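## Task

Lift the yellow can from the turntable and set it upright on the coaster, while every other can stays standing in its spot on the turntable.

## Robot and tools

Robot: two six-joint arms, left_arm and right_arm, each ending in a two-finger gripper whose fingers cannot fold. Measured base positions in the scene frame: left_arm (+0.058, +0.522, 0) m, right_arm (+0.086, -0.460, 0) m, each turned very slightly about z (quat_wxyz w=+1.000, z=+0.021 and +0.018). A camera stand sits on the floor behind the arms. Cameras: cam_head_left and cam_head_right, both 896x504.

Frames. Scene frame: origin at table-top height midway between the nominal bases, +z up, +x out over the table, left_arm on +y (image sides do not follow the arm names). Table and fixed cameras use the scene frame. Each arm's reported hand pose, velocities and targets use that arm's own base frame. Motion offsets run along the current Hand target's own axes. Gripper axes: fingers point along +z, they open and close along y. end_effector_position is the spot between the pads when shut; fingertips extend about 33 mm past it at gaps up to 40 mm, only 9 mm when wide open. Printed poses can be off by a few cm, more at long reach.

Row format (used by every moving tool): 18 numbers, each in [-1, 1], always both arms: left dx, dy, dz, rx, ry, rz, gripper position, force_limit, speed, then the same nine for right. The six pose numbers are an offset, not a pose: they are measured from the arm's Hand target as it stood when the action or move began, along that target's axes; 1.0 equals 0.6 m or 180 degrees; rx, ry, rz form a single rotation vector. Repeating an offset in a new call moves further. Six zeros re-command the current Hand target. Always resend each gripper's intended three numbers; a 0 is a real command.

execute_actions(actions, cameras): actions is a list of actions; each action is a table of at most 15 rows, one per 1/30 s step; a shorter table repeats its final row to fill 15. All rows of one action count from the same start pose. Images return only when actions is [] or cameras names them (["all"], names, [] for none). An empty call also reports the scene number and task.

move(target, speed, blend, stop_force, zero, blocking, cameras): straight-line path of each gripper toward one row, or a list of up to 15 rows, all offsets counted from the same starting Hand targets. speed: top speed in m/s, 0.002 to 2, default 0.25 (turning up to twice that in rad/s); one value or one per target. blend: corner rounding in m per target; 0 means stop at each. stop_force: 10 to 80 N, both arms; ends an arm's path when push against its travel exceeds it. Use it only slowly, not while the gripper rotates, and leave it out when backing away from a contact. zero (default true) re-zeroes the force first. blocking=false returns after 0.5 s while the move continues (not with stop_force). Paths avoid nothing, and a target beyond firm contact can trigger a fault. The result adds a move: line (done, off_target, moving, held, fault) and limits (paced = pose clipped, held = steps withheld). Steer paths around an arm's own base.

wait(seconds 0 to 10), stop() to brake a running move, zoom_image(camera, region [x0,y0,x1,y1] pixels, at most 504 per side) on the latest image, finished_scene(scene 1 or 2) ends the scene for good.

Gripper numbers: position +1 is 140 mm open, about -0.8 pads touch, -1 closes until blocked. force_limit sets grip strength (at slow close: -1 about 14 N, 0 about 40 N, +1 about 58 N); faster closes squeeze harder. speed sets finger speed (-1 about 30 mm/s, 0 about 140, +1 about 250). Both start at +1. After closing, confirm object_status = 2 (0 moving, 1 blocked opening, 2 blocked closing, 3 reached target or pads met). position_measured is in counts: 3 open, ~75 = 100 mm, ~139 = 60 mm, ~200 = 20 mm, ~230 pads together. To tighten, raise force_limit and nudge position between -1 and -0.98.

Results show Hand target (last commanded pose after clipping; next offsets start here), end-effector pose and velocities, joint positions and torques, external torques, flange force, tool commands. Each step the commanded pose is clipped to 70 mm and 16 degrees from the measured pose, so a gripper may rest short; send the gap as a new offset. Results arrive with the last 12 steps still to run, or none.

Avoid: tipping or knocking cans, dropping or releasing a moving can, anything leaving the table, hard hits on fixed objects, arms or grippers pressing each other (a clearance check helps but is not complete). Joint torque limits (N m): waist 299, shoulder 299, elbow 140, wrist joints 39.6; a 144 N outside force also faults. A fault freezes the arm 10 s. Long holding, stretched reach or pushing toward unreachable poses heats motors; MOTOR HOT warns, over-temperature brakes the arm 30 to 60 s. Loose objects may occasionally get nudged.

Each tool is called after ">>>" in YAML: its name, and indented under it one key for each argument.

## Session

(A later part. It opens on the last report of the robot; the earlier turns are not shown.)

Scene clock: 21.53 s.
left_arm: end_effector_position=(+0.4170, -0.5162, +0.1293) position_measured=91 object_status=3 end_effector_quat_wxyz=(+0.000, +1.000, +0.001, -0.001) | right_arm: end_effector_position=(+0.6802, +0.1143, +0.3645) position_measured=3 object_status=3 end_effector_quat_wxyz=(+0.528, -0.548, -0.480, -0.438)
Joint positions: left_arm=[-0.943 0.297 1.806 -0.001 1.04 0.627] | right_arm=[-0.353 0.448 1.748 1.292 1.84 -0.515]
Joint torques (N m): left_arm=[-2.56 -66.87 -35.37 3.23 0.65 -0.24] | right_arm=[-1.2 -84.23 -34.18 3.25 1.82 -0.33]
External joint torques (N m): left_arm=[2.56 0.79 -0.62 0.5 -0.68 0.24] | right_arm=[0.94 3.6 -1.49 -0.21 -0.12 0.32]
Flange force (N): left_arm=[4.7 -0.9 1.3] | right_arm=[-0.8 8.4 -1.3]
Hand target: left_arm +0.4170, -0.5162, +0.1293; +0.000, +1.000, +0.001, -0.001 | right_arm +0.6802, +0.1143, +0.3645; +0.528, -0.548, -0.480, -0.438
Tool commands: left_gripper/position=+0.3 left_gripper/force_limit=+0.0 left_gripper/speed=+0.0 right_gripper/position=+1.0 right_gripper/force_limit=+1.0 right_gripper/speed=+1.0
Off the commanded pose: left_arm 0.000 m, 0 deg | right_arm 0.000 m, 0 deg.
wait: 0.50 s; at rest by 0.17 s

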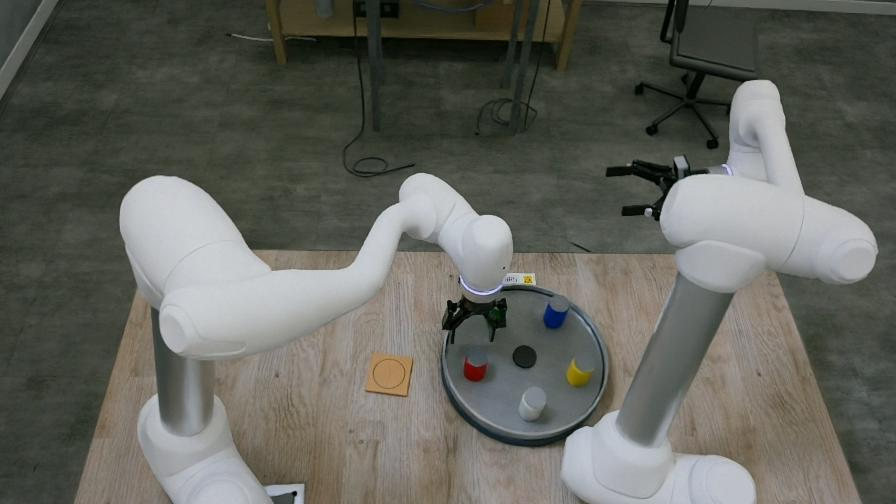

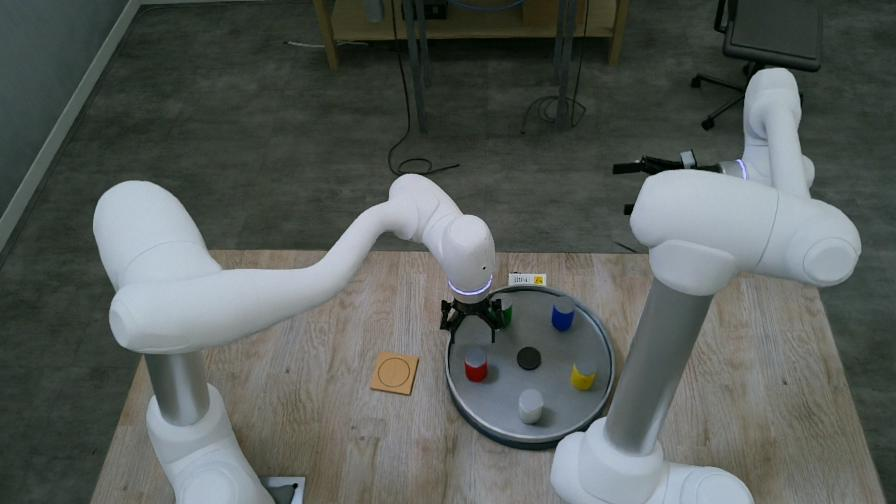

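>>> move:
  target: [-0.025,0.003,0.024,0,0,0,0.3,0,0,0,0,0,0,0,0,1,1,1]
  cameras: ["all"]

>>> zoom_image:
  camera: "cam_head_left"
  region: [420, 280, 620, 450]

>>> wait:
  seconds: 4.5
  cameras: ["all"]

>>> zoom_image:
  camera: "cam_head_left"
  region: [420, 280, 620, 450]

>>> wait:
  seconds: 1.3
  cameras: ["all"]

>>> zoom_image:
  camera: "cam_head_left"
  region: [420, 280, 620, 450]

>>> zoom_image:
  camera: "cam_head_right"
  region: [420, 280, 620, 450]

Scene clock: 25.23 s.
left_arm: end_effector_position=(+0.4020, -0.5180, +0.1149) position_measured=91 object_status=3 end_effector_quat_wxyz=(+0.000, +1.000, +0.001, -0.001) | right_arm: end_effector_position=(+0.6802, +0.1143, +0.3645) position_measured=3 object_status=3 end_effector_quat_wxyz=(+0.528, -0.548, -0.480, -0.438)
Joint positions: left_arm=[-0.963 0.298 1.835 -0.001 1.01 0.607] | right_arm=[-0.353 0.448 1.748 1.292 1.84 -0.515]
Joint torques (N m): left_arm=[-3.32 -66.76 -34.23 3.13 0.9 -0.07] | right_arm=[-0.95 -83.87 -34.24 3.32 1.79 -0.31]
External joint torques (N m): left_arm=[3.35 1.25 -1.14 0.53 -0.94 0.08] | right_arm=[0.98 2.83 -1.52 -0.29 -0.08 0.3]
Flange force (N): left_arm=[6.4 -0.2 1.8] | right_arm=[-0.3 7.4 -1.1]
Hand target: left_arm +0.4020, -0.5180, +0.1149; +0.000, +1.000, +0.001, -0.001 | right_arm +0.6802, +0.1143, +0.3645; +0.528, -0.548, -0.480, -0.438
Off the commanded pose: left_arm 0.000 m, 0 deg | right_arm 0.000 m, 0 deg.
move: done

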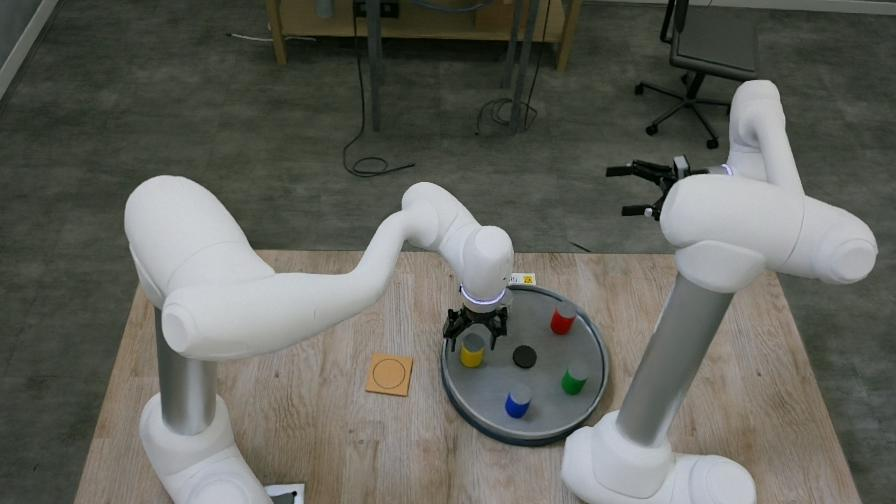

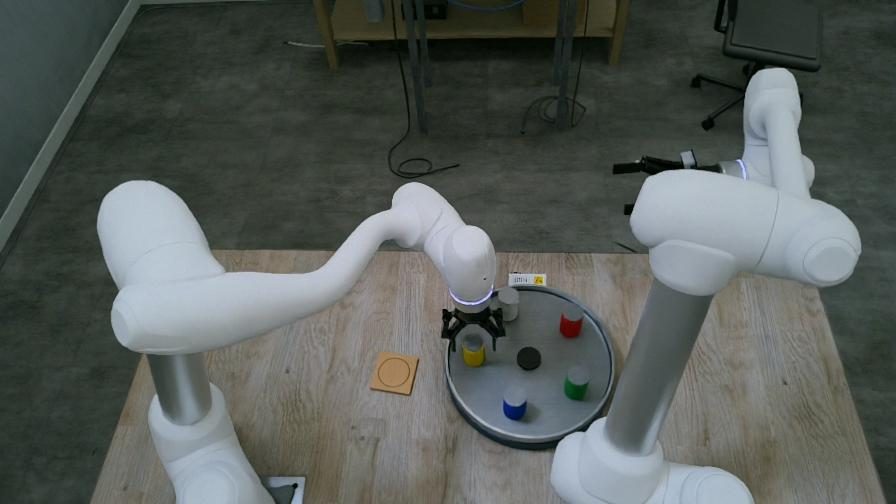

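Scaled by 2.520.

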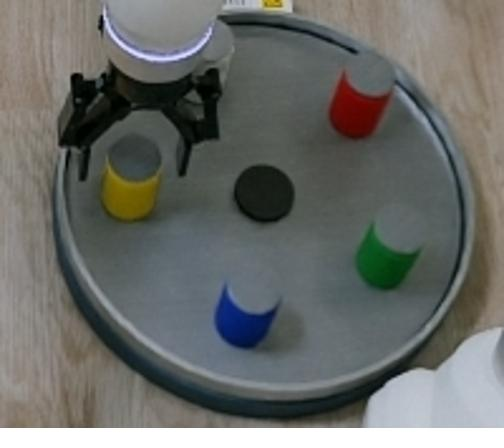

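Scene clock: 29.73 s.
left_arm: end_effector_position=(+0.4020, -0.5180, +0.1149) position_measured=91 object_status=3 end_effector_quat_wxyz=(+0.000, +1.000, +0.001, -0.001) | right_arm: end_effector_position=(+0.6802, +0.1143, +0.3645) position_measured=3 object_status=3 end_effector_quat_wxyz=(+0.528, -0.548, -0.480, -0.438)
Joint positions: left_arm=[-0.963 0.298 1.835 -0.001 1.01 0.607] | right_arm=[-0.353 0.448 1.748 1.292 1.84 -0.515]
Joint torques (N m): left_arm=[-2.26 -66.51 -34.9 3.15 0.68 -0.22] | right_arm=[-1.12 -84.21 -34.26 3.24 1.85 -0.33]
External joint torques (N m): left_arm=[2.27 1 -0.42 0.51 -0.71 0.22] | right_arm=[1.06 3.33 -1.47 -0.21 -0.15 0.32]
Flange force (N): left_arm=[4.3 -0.7 1.8] | right_arm=[-0.6 8.1 -1.0]
Hand target: left_arm +0.4020, -0.5180, +0.1149; +0.000, +1.000, +0.001, -0.001 | right_arm +0.6802, +0.1143, +0.3645; +0.528, -0.548, -0.480, -0.438
Tool commands: left_gripper/position=+0.3 left_gripper/force_limit=+0.0 left_gripper/speed=+0.0 right_gripper/position=+1.0 right_gripper/force_limit=+1.0 right_gripper/speed=+1.0
Off the commanded pose: left_arm 0.000 m, 0 deg | right_arm 0.000 m, 0 deg.
wait: 4.50 s; at rest by 0.17 s

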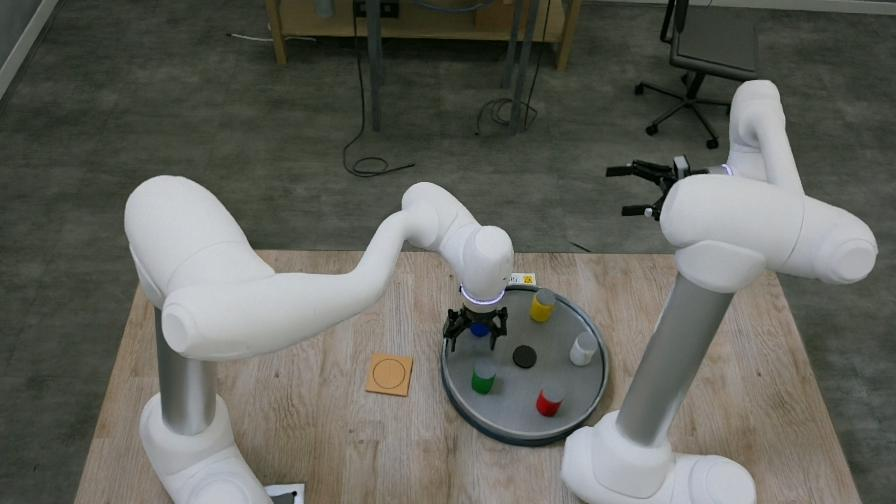

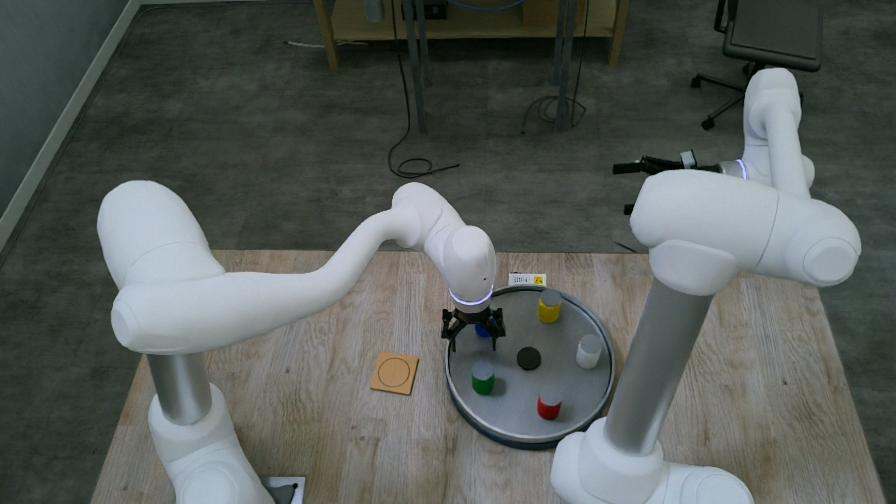

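Scaled by 2.520.

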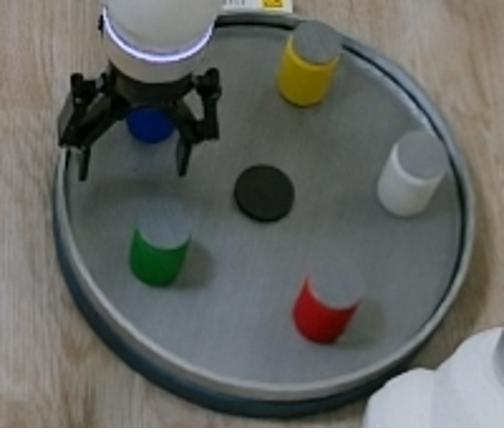

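Scene clock: 31.03 s.
left_arm: end_effector_position=(+0.4020, -0.5180, +0.1149) position_measured=91 object_status=3 end_effector_quat_wxyz=(+0.000, +1.000, +0.001, -0.001) | right_arm: end_effector_position=(+0.6802, +0.1143, +0.3645) position_measured=3 object_status=3 end_effector_quat_wxyz=(+0.528, -0.548, -0.480, -0.438)
Joint positions: left_arm=[-0.963 0.298 1.835 -0.001 1.01 0.607] | right_arm=[-0.353 0.448 1.748 1.292 1.84 -0.515]
Joint torques (N m): left_arm=[-2.17 -66.45 -34.8 3.14 0.67 -0.19] | right_arm=[-0.9 -84.08 -34.11 3.29 1.8 -0.27]
External joint torques (N m): left_arm=[2.17 0.97 -0.48 0.51 -0.7 0.19] | right_arm=[1.13 3.05 -1.63 -0.27 -0.1 0.26]
Flange force (N): left_arm=[4.1 -0.5 1.7] | right_arm=[-0.4 7.9 -1.0]
Hand target: left_arm +0.4020, -0.5180, +0.1149; +0.000, +1.000, +0.001, -0.001 | right_arm +0.6802, +0.1143, +0.3645; +0.528, -0.548, -0.480, -0.438
Tool commands: left_gripper/position=+0.3 left_gripper/force_limit=+0.0 left_gripper/speed=+0.0 right_gripper/position=+1.0 right_gripper/force_limit=+1.0 right_gripper/speed=+1.0
Off the commanded pose: left_arm 0.000 m, 0 deg | right_arm 0.000 m, 0 deg.
wait: 1.30 s; at rest by 0.17 s

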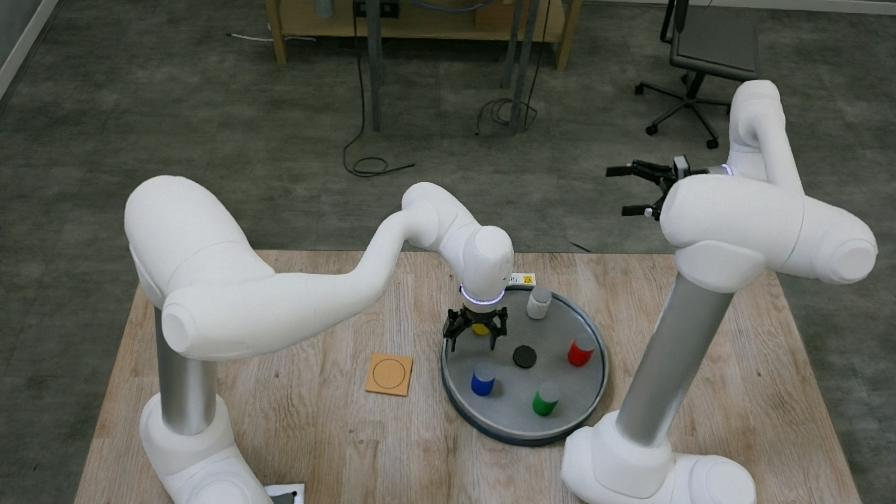

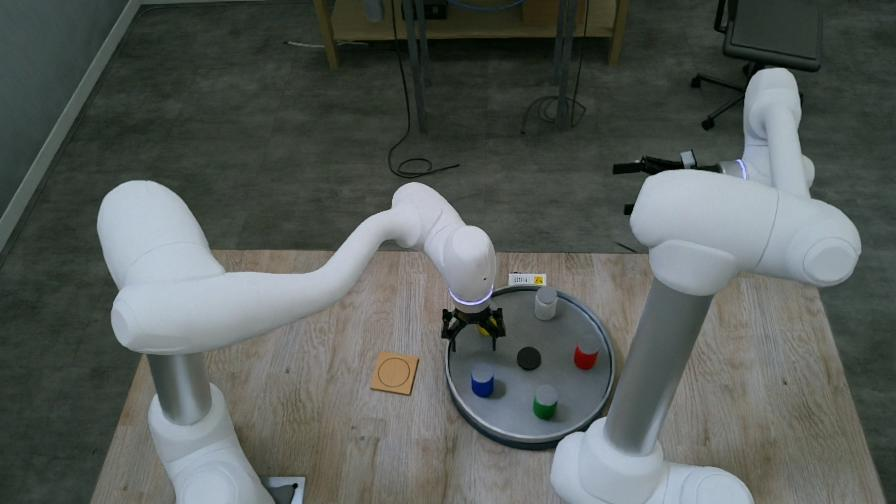

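Scaled by 2.520.

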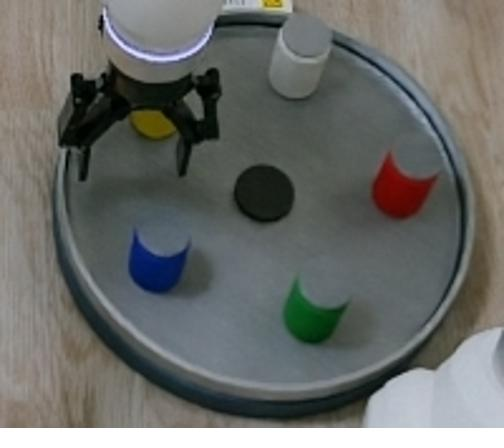

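Scaled by 2.520.

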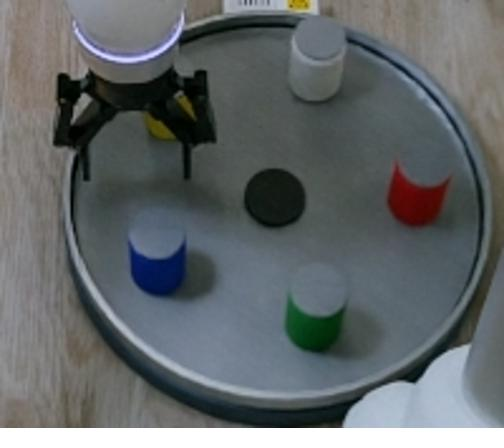

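>>> wait:
  seconds: 1.9
  cameras: ["cam_head_left"]

>>> zoom_image:
  camera: "cam_head_left"
  region: [420, 280, 620, 450]

Scene clock: 34.70 s.
left_arm: end_effector_position=(+0.4020, -0.5180, +0.1149) position_measured=91 object_status=3 end_effector_quat_wxyz=(+0.000, +1.000, +0.001, -0.001) | right_arm: end_effector_position=(+0.6802, +0.1143, +0.3645) position_measured=3 object_status=3 end_effector_quat_wxyz=(+0.528, -0.548, -0.480, -0.438)
Joint positions: left_arm=[-0.963 0.298 1.835 -0.001 1.01 0.607] | right_arm=[-0.353 0.448 1.748 1.292 1.84 -0.515]
Joint torques (N m): left_arm=[-2.52 -66.77 -34.82 3.12 0.67 -0.24] | right_arm=[-0.99 -83.93 -34.21 3.25 1.84 -0.35]
External joint torques (N m): left_arm=[2.51 1.37 -0.45 0.53 -0.71 0.24] | right_arm=[1.16 3.2 -1.46 -0.24 -0.15 0.34]
Flange force (N): left_arm=[4.9 -0.5 2.1] | right_arm=[-0.5 7.9 -0.8]
Hand target: left_arm +0.4020, -0.5180, +0.1149; +0.000, +1.000, +0.001, -0.001 | right_arm +0.6802, +0.1143, +0.3645; +0.528, -0.548, -0.480, -0.438
Tool commands: left_gripper/position=+0.3 left_gripper/force_limit=+0.0 left_gripper/speed=+0.0 right_gripper/position=+1.0 right_gripper/force_limit=+1.0 right_gripper/speed=+1.0
Off the commanded pose: left_arm 0.000 m, 0 deg | right_arm 0.000 m, 0 deg.
wait: 1.90 s; at rest from the start
Images, in order (width x height): cam_head_left 896x504.

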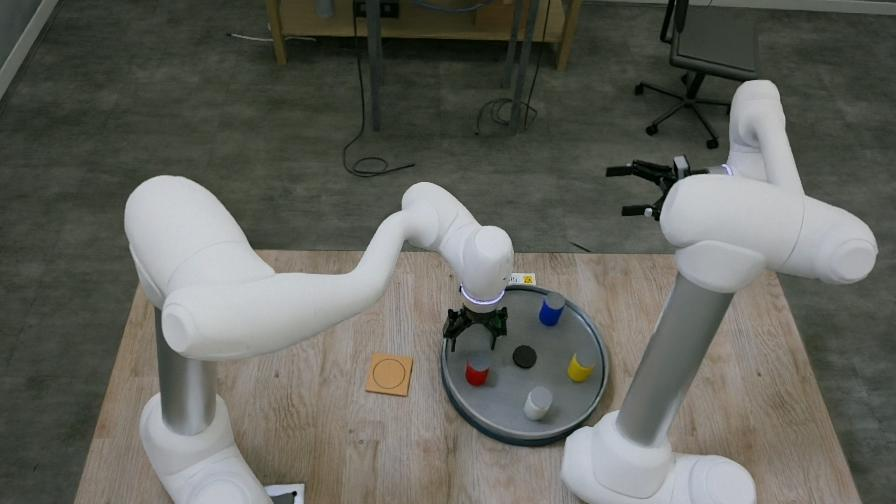

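Scaled by 2.520.

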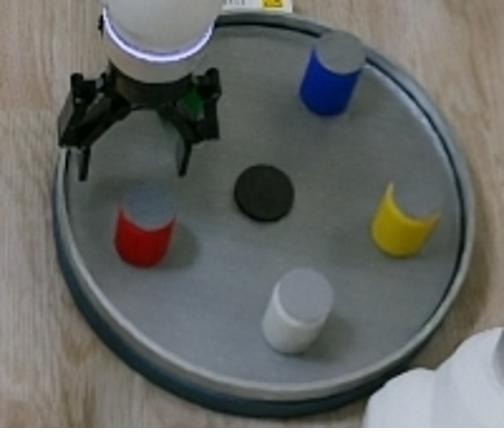

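>>> wait:
  seconds: 2.22

>>> execute_actions:
  actions:
    - [[0,0,0,0,0,0,-1,0,0,0,0,0,0,0,0,1,1,1]]

>>> move:
  target: [0,0,-0.2,0,0,0,-1,0,0,0,0,0,0,0,0,1,1,1]
  speed: 0.2
  cameras: ["all"]

>>> zoom_image:
  camera: "cam_head_left"
  region: [340, 230, 640, 460]

Scene clock: 37.73 s.
left_arm: end_effector_position=(+0.4020, -0.5180, +0.1149) position_measured=91 object_status=3 end_effector_quat_wxyz=(+0.000, +1.000, +0.001, -0.001) | right_arm: end_effector_position=(+0.6802, +0.1143, +0.3645) position_measured=3 object_status=3 end_effector_quat_wxyz=(+0.528, -0.548, -0.480, -0.438)
Joint positions: left_arm=[-0.963 0.298 1.835 -0.001 1.01 0.607] | right_arm=[-0.353 0.448 1.748 1.292 1.84 -0.515]
Joint torques (N m): left_arm=[-2.63 -66.45 -34.7 3.13 0.67 -0.2] | right_arm=[-1.14 -84.05 -34.13 3.22 1.75 -0.35]
External joint torques (N m): left_arm=[2.62 1.03 -0.53 0.52 -0.71 0.2] | right_arm=[1.2 3.15 -1.6 -0.19 -0.06 0.34]
Flange force (N): left_arm=[4.8 -0.8 1.7] | right_arm=[-0.3 8.1 -0.9]
Hand target: left_arm +0.4020, -0.5180, +0.1149; +0.000, +1.000, +0.001, -0.001 | right_arm +0.6802, +0.1143, +0.3645; +0.528, -0.548, -0.480, -0.438
Tool commands: left_gripper/position=+0.3 left_gripper/force_limit=+0.0 left_gripper/speed=+0.0 right_gripper/position=+1.0 right_gripper/force_limit=+1.0 right_gripper/speed=+1.0
Off the commanded pose: left_arm 0.000 m, 0 deg | right_arm 0.000 m, 0 deg.
wait: 2.23 s; at rest from the start

Scene clock: 37.83 s.
left_arm: end_effector_position=(+0.4020, -0.5180, +0.1149) position_measured=96 object_status=0 end_effector_quat_wxyz=(+0.000, +1.000, +0.001, -0.001) | right_arm: end_effector_position=(+0.6802, +0.1143, +0.3645) position_measured=3 object_status=3 end_effector_quat_wxyz=(+0.528, -0.548, -0.480, -0.438)
Joint positions: left_arm=[-0.963 0.298 1.835 -0.001 1.01 0.607] | right_arm=[-0.353 0.448 1.748 1.292 1.84 -0.515]
Joint torques (N m): left_arm=[-2.27 -66.47 -34.77 3.09 0.68 -0.21] | right_arm=[-1.3 -84 -34.12 3.25 1.78 -0.34]
External joint torques (N m): left_arm=[2.29 1.01 -0.54 0.57 -0.71 0.21] | right_arm=[1.11 3.17 -1.6 -0.21 -0.08 0.33]
Flange force (N): left_arm=[4.4 -0.5 1.7] | right_arm=[-0.3 8.1 -1.0]
Hand target: left_arm +0.4020, -0.5180, +0.1149; +0.000, +1.000, +0.001, -0.001 | right_arm +0.6802, +0.1143, +0.3645; +0.528, -0.548, -0.480, -0.438
Off the commanded pose: left_arm 0.000 m, 0 deg | right_arm 0.000 m, 0 deg.
Kept back: 12 steps.

Scene clock: 39.53 s.
left_arm: end_effector_position=(+0.4021, -0.5180, +0.2348) position_measured=156 object_status=2 end_effector_quat_wxyz=(+0.000, +1.000, +0.001, -0.001) | right_arm: end_effector_position=(+0.6802, +0.1143, +0.3645) position_measured=3 object_status=3 end_effector_quat_wxyz=(+0.528, -0.548, -0.480, -0.438)
Joint positions: left_arm=[-0.963 0.211 1.709 -0.001 1.222 0.607] | right_arm=[-0.353 0.448 1.748 1.292 1.84 -0.515]
Joint torques (N m): left_arm=[-2.45 -62.83 -39.63 3.52 0.69 -0.23] | right_arm=[-1.22 -83.74 -34.16 3.27 1.82 -0.35]
External joint torques (N m): left_arm=[2.46 2.06 0.48 0.53 -0.72 0.23] | right_arm=[1.22 2.84 -1.57 -0.24 -0.11 0.34]
Flange force (N): left_arm=[4.6 -0.8 3.0] | right_arm=[-0.1 7.6 -0.7]
Hand target: left_arm +0.4021, -0.5180, +0.2349; +0.000, +1.000, +0.001, -0.001 | right_arm +0.6802, +0.1143, +0.3645; +0.528, -0.548, -0.480, -0.438
Off the commanded pose: left_arm 0.000 m, 0 deg | right_arm 0.000 m, 0 deg.
move: done

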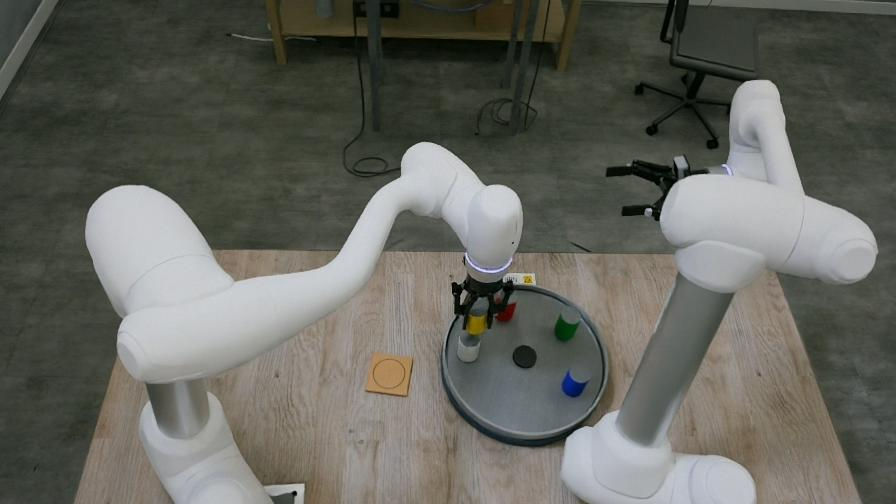

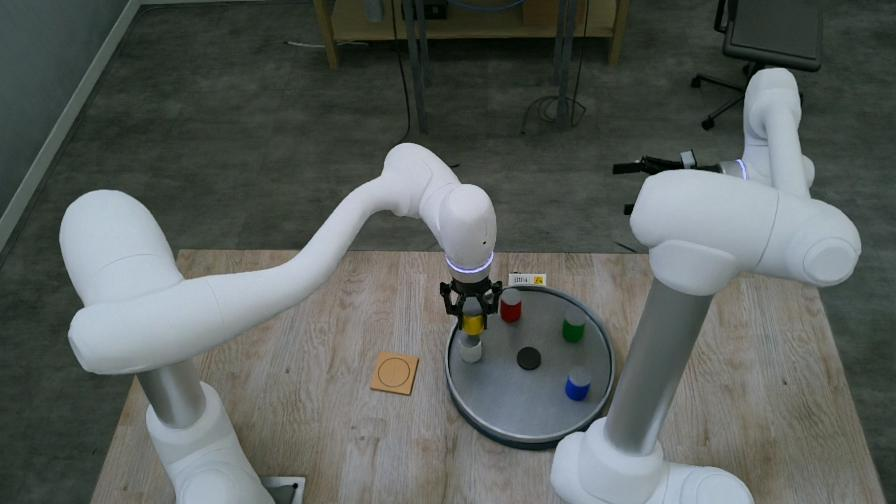

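Scaled by 1.680.

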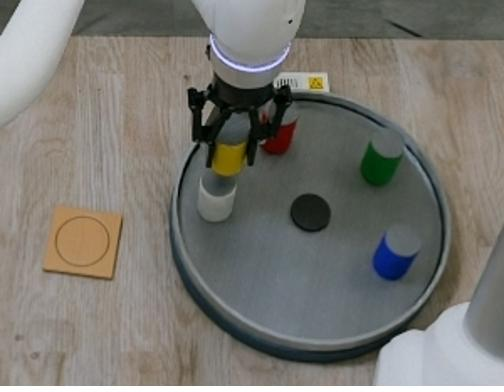

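>>> move:
  target:
    - [0.003,-0.322,0,0,0,0,-1,0,0,0,0,0,0,0,0,1,1,1]
    - [0.003,-0.322,0.12,0,0,0,-1,0,0,0,0,0,0,0,0,1,1,1]
  blend: [0.03,0]
  cameras: ["all"]

>>> zoom_image:
  camera: "cam_head_left"
  region: [330, 290, 470, 420]

>>> zoom_image:
  camera: "cam_head_right"
  region: [330, 290, 470, 420]

Scene clock: 43.57 s.
left_arm: end_effector_position=(+0.4036, -0.3248, +0.1630) position_measured=156 object_status=2 end_effector_quat_wxyz=(+0.000, +1.000, +0.001, -0.001) | right_arm: end_effector_position=(+0.6802, +0.1143, +0.3645) position_measured=3 object_status=3 end_effector_quat_wxyz=(+0.528, -0.548, -0.480, -0.438)
Joint positions: left_arm=[-0.744 0.051 2.037 -0.001 1.055 0.826] | right_arm=[-0.353 0.448 1.748 1.292 1.84 -0.515]
Joint torques (N m): left_arm=[-2.52 -44.09 -36.93 3.21 0.54 -0.2] | right_arm=[-1.36 -84.07 -34 3.27 1.77 -0.33]
External joint torques (N m): left_arm=[2.5 2.69 0.62 0.54 -0.59 0.2] | right_arm=[1.12 3.07 -1.77 -0.22 -0.07 0.32]
Flange force (N): left_arm=[6.0 -1.9 4.3] | right_arm=[-0.1 8.3 -1.1]
Hand target: left_arm +0.4036, -0.3248, +0.1630; +0.000, +1.000, +0.001, -0.001 | right_arm +0.6802, +0.1143, +0.3645; +0.528, -0.548, -0.480, -0.438
Off the commanded pose: left_arm 0.000 m, 0 deg | right_arm 0.000 m, 0 deg.
move: done

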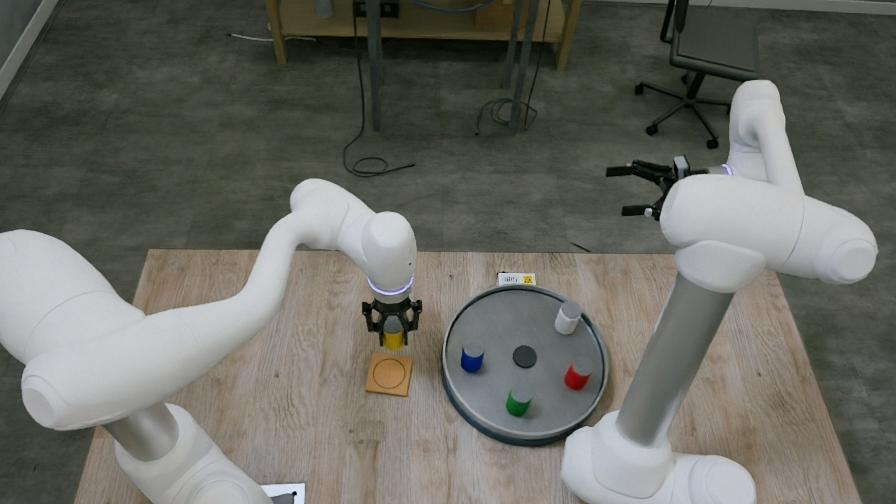

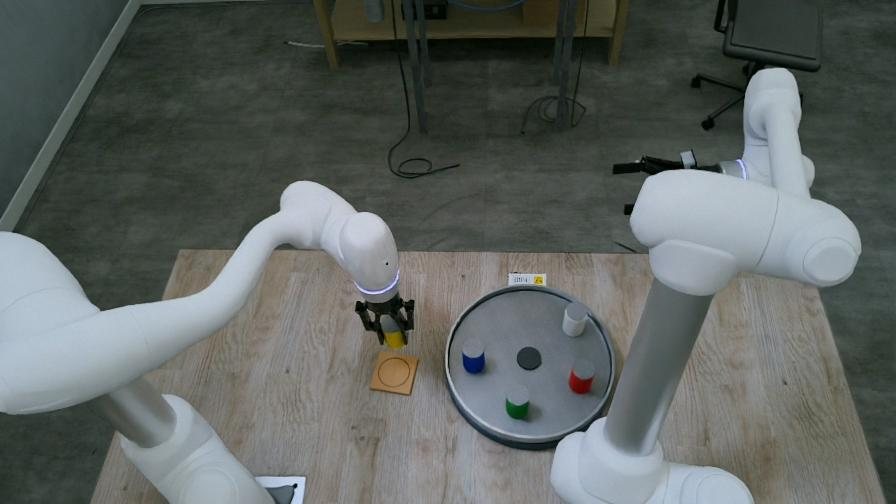

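Scaled by 3.600.

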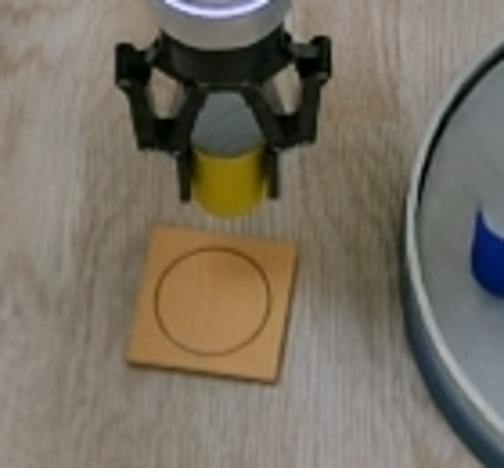

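Scaled by 3.600.

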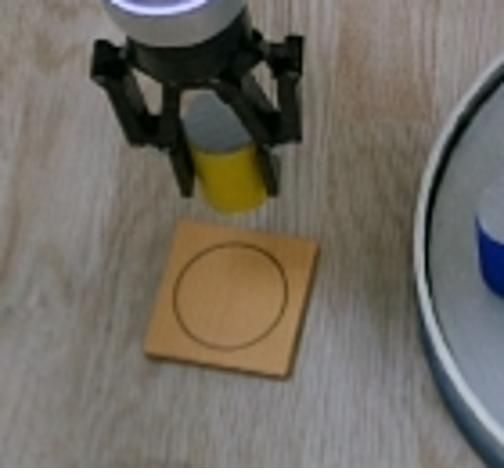

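>>> move:
  target: [-0.043,-0.024,0.08,0,0,0,-1,0,0,0,0,0,0,0,0,1,1,1]
  speed: 0.15
  cameras: ["all"]

>>> zoom_image:
  camera: "cam_head_left"
  region: [330, 290, 470, 420]

>>> zoom_image:
  camera: "cam_head_right"
  region: [330, 290, 470, 420]

Scene clock: 45.40 s.
left_arm: end_effector_position=(+0.3777, -0.3104, +0.1151) position_measured=156 object_status=2 end_effector_quat_wxyz=(+0.000, +1.000, +0.001, -0.001) | right_arm: end_effector_position=(+0.6802, +0.1143, +0.3645) position_measured=3 object_status=3 end_effector_quat_wxyz=(+0.528, -0.548, -0.480, -0.438)
Joint positions: left_arm=[-0.758 0.053 2.136 -0.001 0.954 0.812] | right_arm=[-0.353 0.448 1.748 1.292 1.84 -0.515]
Joint torques (N m): left_arm=[-2.54 -42.01 -34.76 2.98 0.75 -0.21] | right_arm=[-1.02 -84.06 -34.04 3.27 1.76 -0.37]
External joint torques (N m): left_arm=[2.57 2.44 0.68 0.54 -0.8 0.21] | right_arm=[0.94 3.07 -1.71 -0.23 -0.05 0.36]
Flange force (N): left_arm=[5.9 -2.5 5.1] | right_arm=[-0.1 8.1 -1.3]
Hand target: left_arm +0.3778, -0.3104, +0.1150; +0.000, +1.000, +0.001, -0.001 | right_arm +0.6802, +0.1143, +0.3645; +0.528, -0.548, -0.480, -0.438
Off the commanded pose: left_arm 0.000 m, 0 deg | right_arm 0.000 m, 0 deg.
move: done

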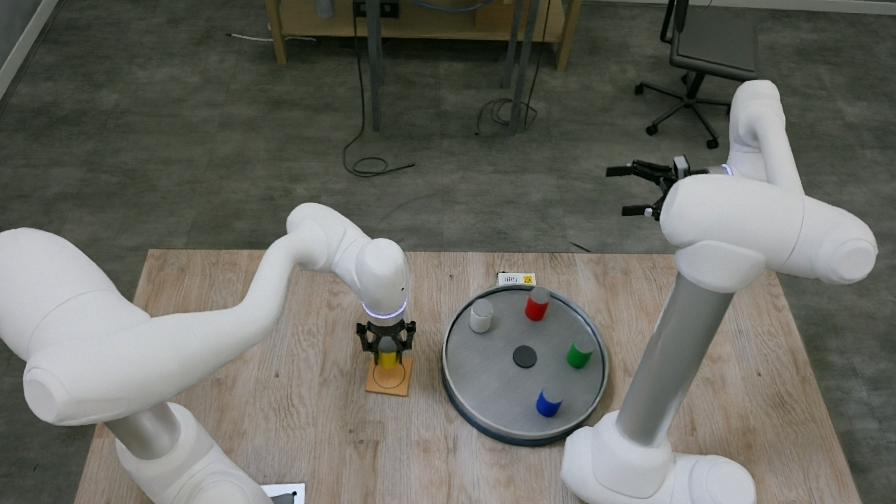

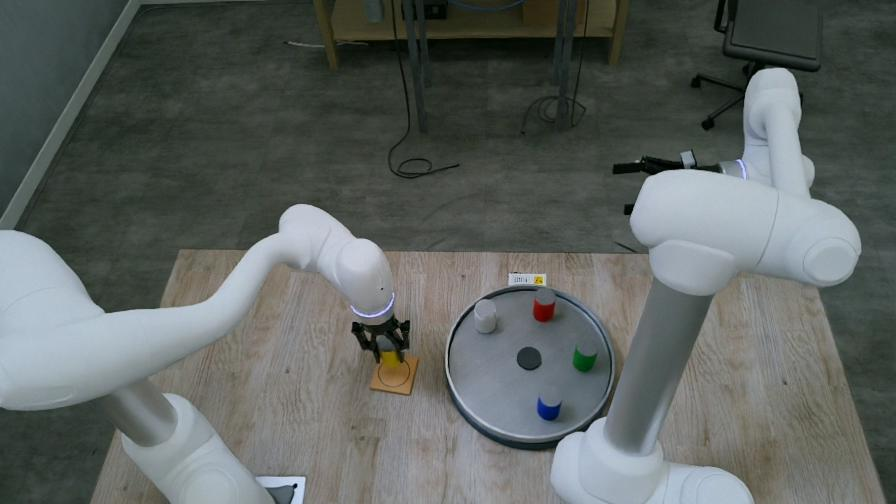

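Scaled by 3.600.

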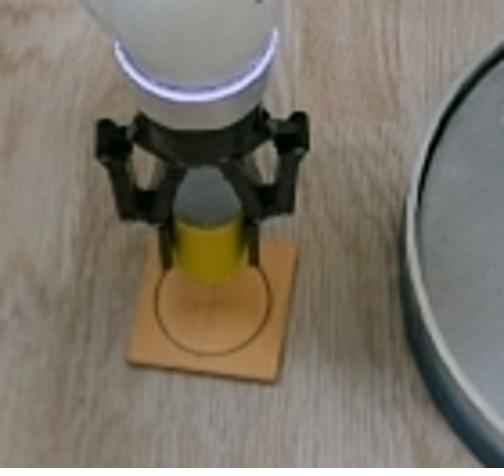

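Scaled by 3.600.

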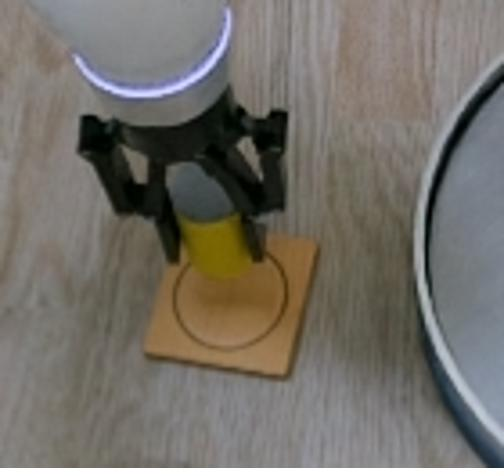

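>>> move:
  target: [-0.002,-0.001,0.045,0,0,0,-1,0,0,0,0,0,0,0,0,1,1,1]
  speed: 0.08

>>> move:
  target: [0,0,0.06,0,0,0,-1,0,0,0,0,0,0,0,0,1,1,1]
  speed: 0.012
  stop_force: 10
  cameras: ["all"]

>>> zoom_image:
  camera: "cam_head_left"
  region: [330, 290, 470, 420]

>>> zoom_image:
  camera: "cam_head_right"
  region: [330, 290, 470, 420]

Scene clock: 46.97 s.
left_arm: end_effector_position=(+0.3765, -0.3098, +0.0881) position_measured=156 object_status=2 end_effector_quat_wxyz=(+0.000, +1.000, +0.001, -0.001) | right_arm: end_effector_position=(+0.6802, +0.1143, +0.3645) position_measured=3 object_status=3 end_effector_quat_wxyz=(+0.528, -0.548, -0.480, -0.438)
Joint positions: left_arm=[-0.759 0.082 2.165 -0.001 0.896 0.811] | right_arm=[-0.353 0.448 1.748 1.292 1.84 -0.515]
Joint torques (N m): left_arm=[-2.47 -43.69 -32.41 2.85 0.67 -0.17] | right_arm=[-0.98 -84.01 -34.03 3.26 1.76 -0.35]
External joint torques (N m): left_arm=[2.49 2.72 -0.1 0.51 -0.71 0.17] | right_arm=[1.14 3.14 -1.68 -0.24 -0.06 0.34]
Flange force (N): left_arm=[7.0 -1.3 4.7] | right_arm=[-0.2 8.2 -1.1]
Hand target: left_arm +0.3765, -0.3098, +0.0880; +0.000, +1.000, +0.001, -0.001 | right_arm +0.6802, +0.1143, +0.3645; +0.528, -0.548, -0.480, -0.438
Off the commanded pose: left_arm 0.000 m, 0 deg | right_arm 0.000 m, 0 deg.
move: done

Scene clock: 48.80 s.
left_arm: end_effector_position=(+0.3765, -0.3098, +0.0735) position_measured=156 object_status=2 end_effector_quat_wxyz=(+0.000, +1.000, +0.001, -0.001) | right_arm: end_effector_position=(+0.6802, +0.1143, +0.3645) position_measured=3 object_status=3 end_effector_quat_wxyz=(+0.528, -0.548, -0.480, -0.438)
Joint positions: left_arm=[-0.759 0.1 2.178 -0.001 0.864 0.811] | right_arm=[-0.353 0.448 1.748 1.292 1.84 -0.515]
Joint torques (N m): left_arm=[-2.59 -29.95 -24.14 2.78 -1.84 -0.13] | right_arm=[-1.1 -83.54 -34.07 3.27 1.8 -0.35]
External joint torques (N m): left_arm=[2.61 -12.03 -7.53 0.5 1.8 0.13] | right_arm=[1.23 2.5 -1.7 -0.23 -0.1 0.34]
Flange force (N): left_arm=[0.2 -7.1 -26.0] | right_arm=[0.3 7.4 -0.7]
Hand target: left_arm +0.3765, -0.3098, +0.0735; +0.000, +1.000, +0.001, -0.001 (not the last commanded pose) | right_arm +0.6802, +0.1143, +0.3645; +0.528, -0.548, -0.480, -0.438
Off the commanded pose: left_arm 0.022 m, 0 deg | right_arm 0.000 m, 0 deg.
move: contact (left_arm)

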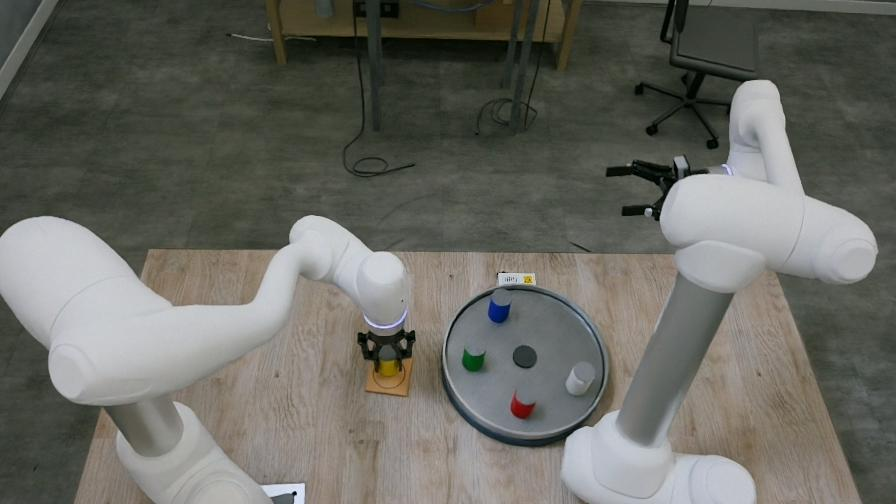

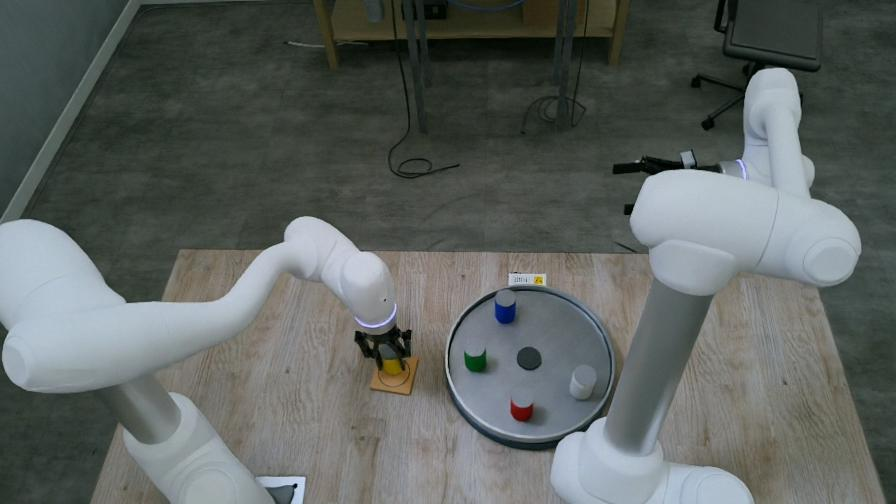

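Scaled by 3.600.

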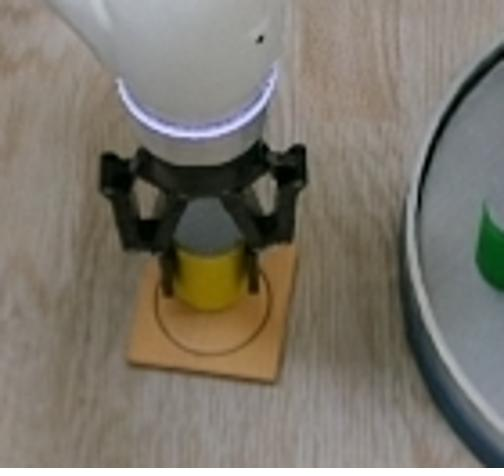

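Scaled by 3.600.

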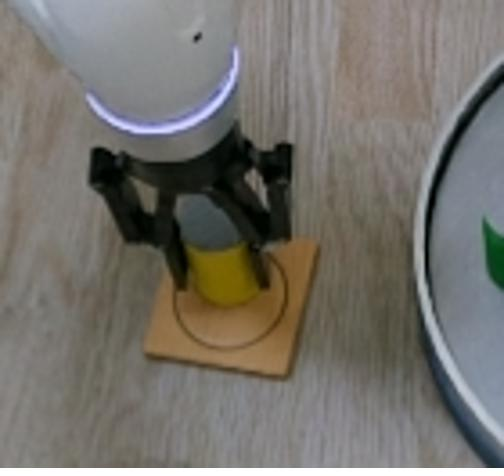

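>>> move:
  target:
    - [0,0,-0.017,0,0,0,-1,0,0,0,0,0,0,0,0,1,1,1]
    - [-0.025,0.004,-0.017,0,0,0,-1,0,0,0,0,0,0,0,0,1,1,1]
  speed: 0.08

>>> move:
  target: [0,0,0.035,0,0,0,-1,0,0,0,0,0,0,0,0,1,1,1]
  speed: 0.01
  stop_force: 10
  cameras: ["all"]

>>> zoom_image:
  camera: "cam_head_left"
  region: [330, 290, 470, 420]

>>> zoom_image:
  camera: "cam_head_right"
  region: [330, 290, 470, 420]

Scene clock: 50.83 s.
left_arm: end_effector_position=(+0.3616, -0.3123, +0.0837) position_measured=156 object_status=2 end_effector_quat_wxyz=(+0.000, +1.000, +0.001, -0.001) | right_arm: end_effector_position=(+0.6802, +0.1143, +0.3645) position_measured=3 object_status=3 end_effector_quat_wxyz=(+0.528, -0.548, -0.480, -0.438)
Joint positions: left_arm=[-0.784 0.072 2.186 -0.001 0.885 0.786] | right_arm=[-0.353 0.448 1.748 1.292 1.84 -0.515]
Joint torques (N m): left_arm=[-1.31 -42.16 -32.69 2.87 0.65 0.06] | right_arm=[-1.37 -84.07 -34.22 3.15 1.78 -0.35]
External joint torques (N m): left_arm=[1.34 2.54 0.39 0.47 -0.69 -0.06] | right_arm=[1.28 3.16 -1.52 -0.11 -0.08 0.34]
Flange force (N): left_arm=[4.3 0.1 5.1] | right_arm=[-0.3 8.1 -0.7]
Hand target: left_arm +0.3615, -0.3122, +0.0837; +0.000, +1.000, +0.001, -0.001 | right_arm +0.6802, +0.1143, +0.3645; +0.528, -0.548, -0.480, -0.438
Off the commanded pose: left_arm 0.000 m, 0 deg | right_arm 0.000 m, 0 deg.
move: done

Scene clock: 52.47 s.
left_arm: end_effector_position=(+0.3616, -0.3123, +0.0736) position_measured=156 object_status=2 end_effector_quat_wxyz=(+0.000, +1.000, +0.001, -0.001) | right_arm: end_effector_position=(+0.6802, +0.1143, +0.3645) position_measured=3 object_status=3 end_effector_quat_wxyz=(+0.528, -0.548, -0.480, -0.438)
Joint positions: left_arm=[-0.784 0.085 2.195 -0.001 0.862 0.786] | right_arm=[-0.353 0.448 1.748 1.292 1.84 -0.515]
Joint torques (N m): left_arm=[-2.18 -31.44 -25.44 2.81 -1.33 -0.13] | right_arm=[-0.9 -83.65 -34.1 3.28 1.78 -0.32]
External joint torques (N m): left_arm=[2.16 -8.91 -6.17 0.45 1.3 0.13] | right_arm=[1.06 2.96 -1.55 -0.27 -0.08 0.31]
Flange force (N): left_arm=[1.3 -5.2 -20.0] | right_arm=[-0.3 7.7 -1.0]
Hand target: left_arm +0.3616, -0.3123, +0.0736; +0.000, +1.000, +0.001, -0.001 (not the last commanded pose) | right_arm +0.6802, +0.1143, +0.3645; +0.528, -0.548, -0.480, -0.438
Off the commanded pose: left_arm 0.011 m, 0 deg | right_arm 0.000 m, 0 deg.
move: contact (left_arm)

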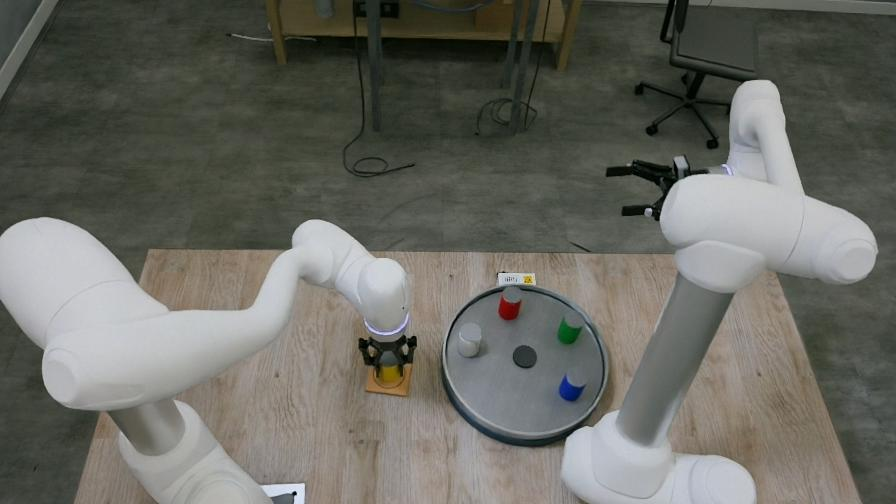

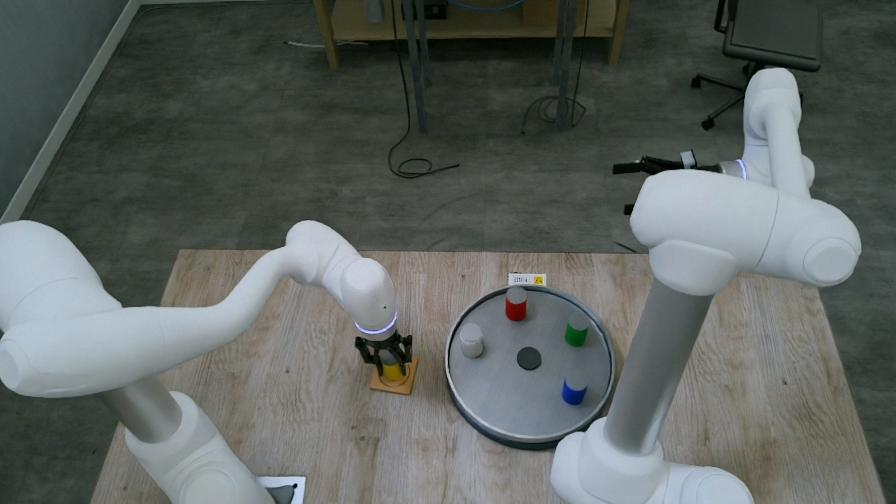

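Scaled by 3.600.

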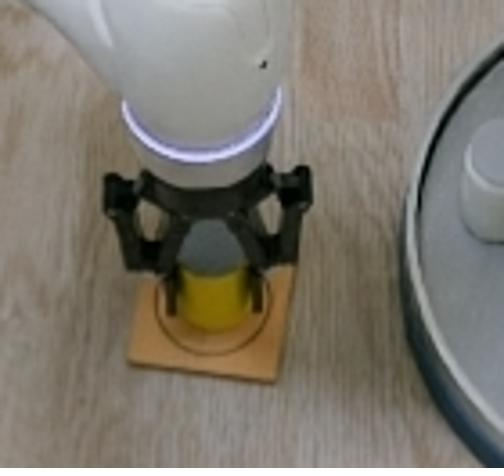

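Scaled by 3.600.

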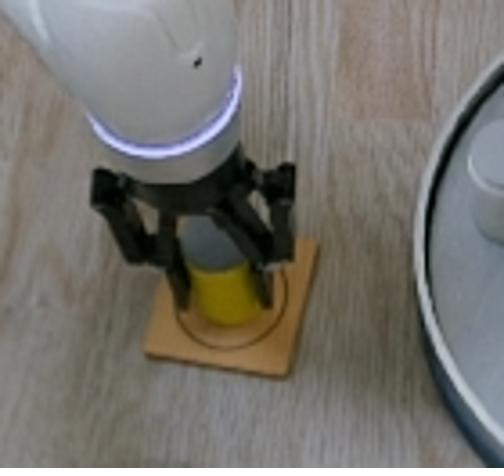

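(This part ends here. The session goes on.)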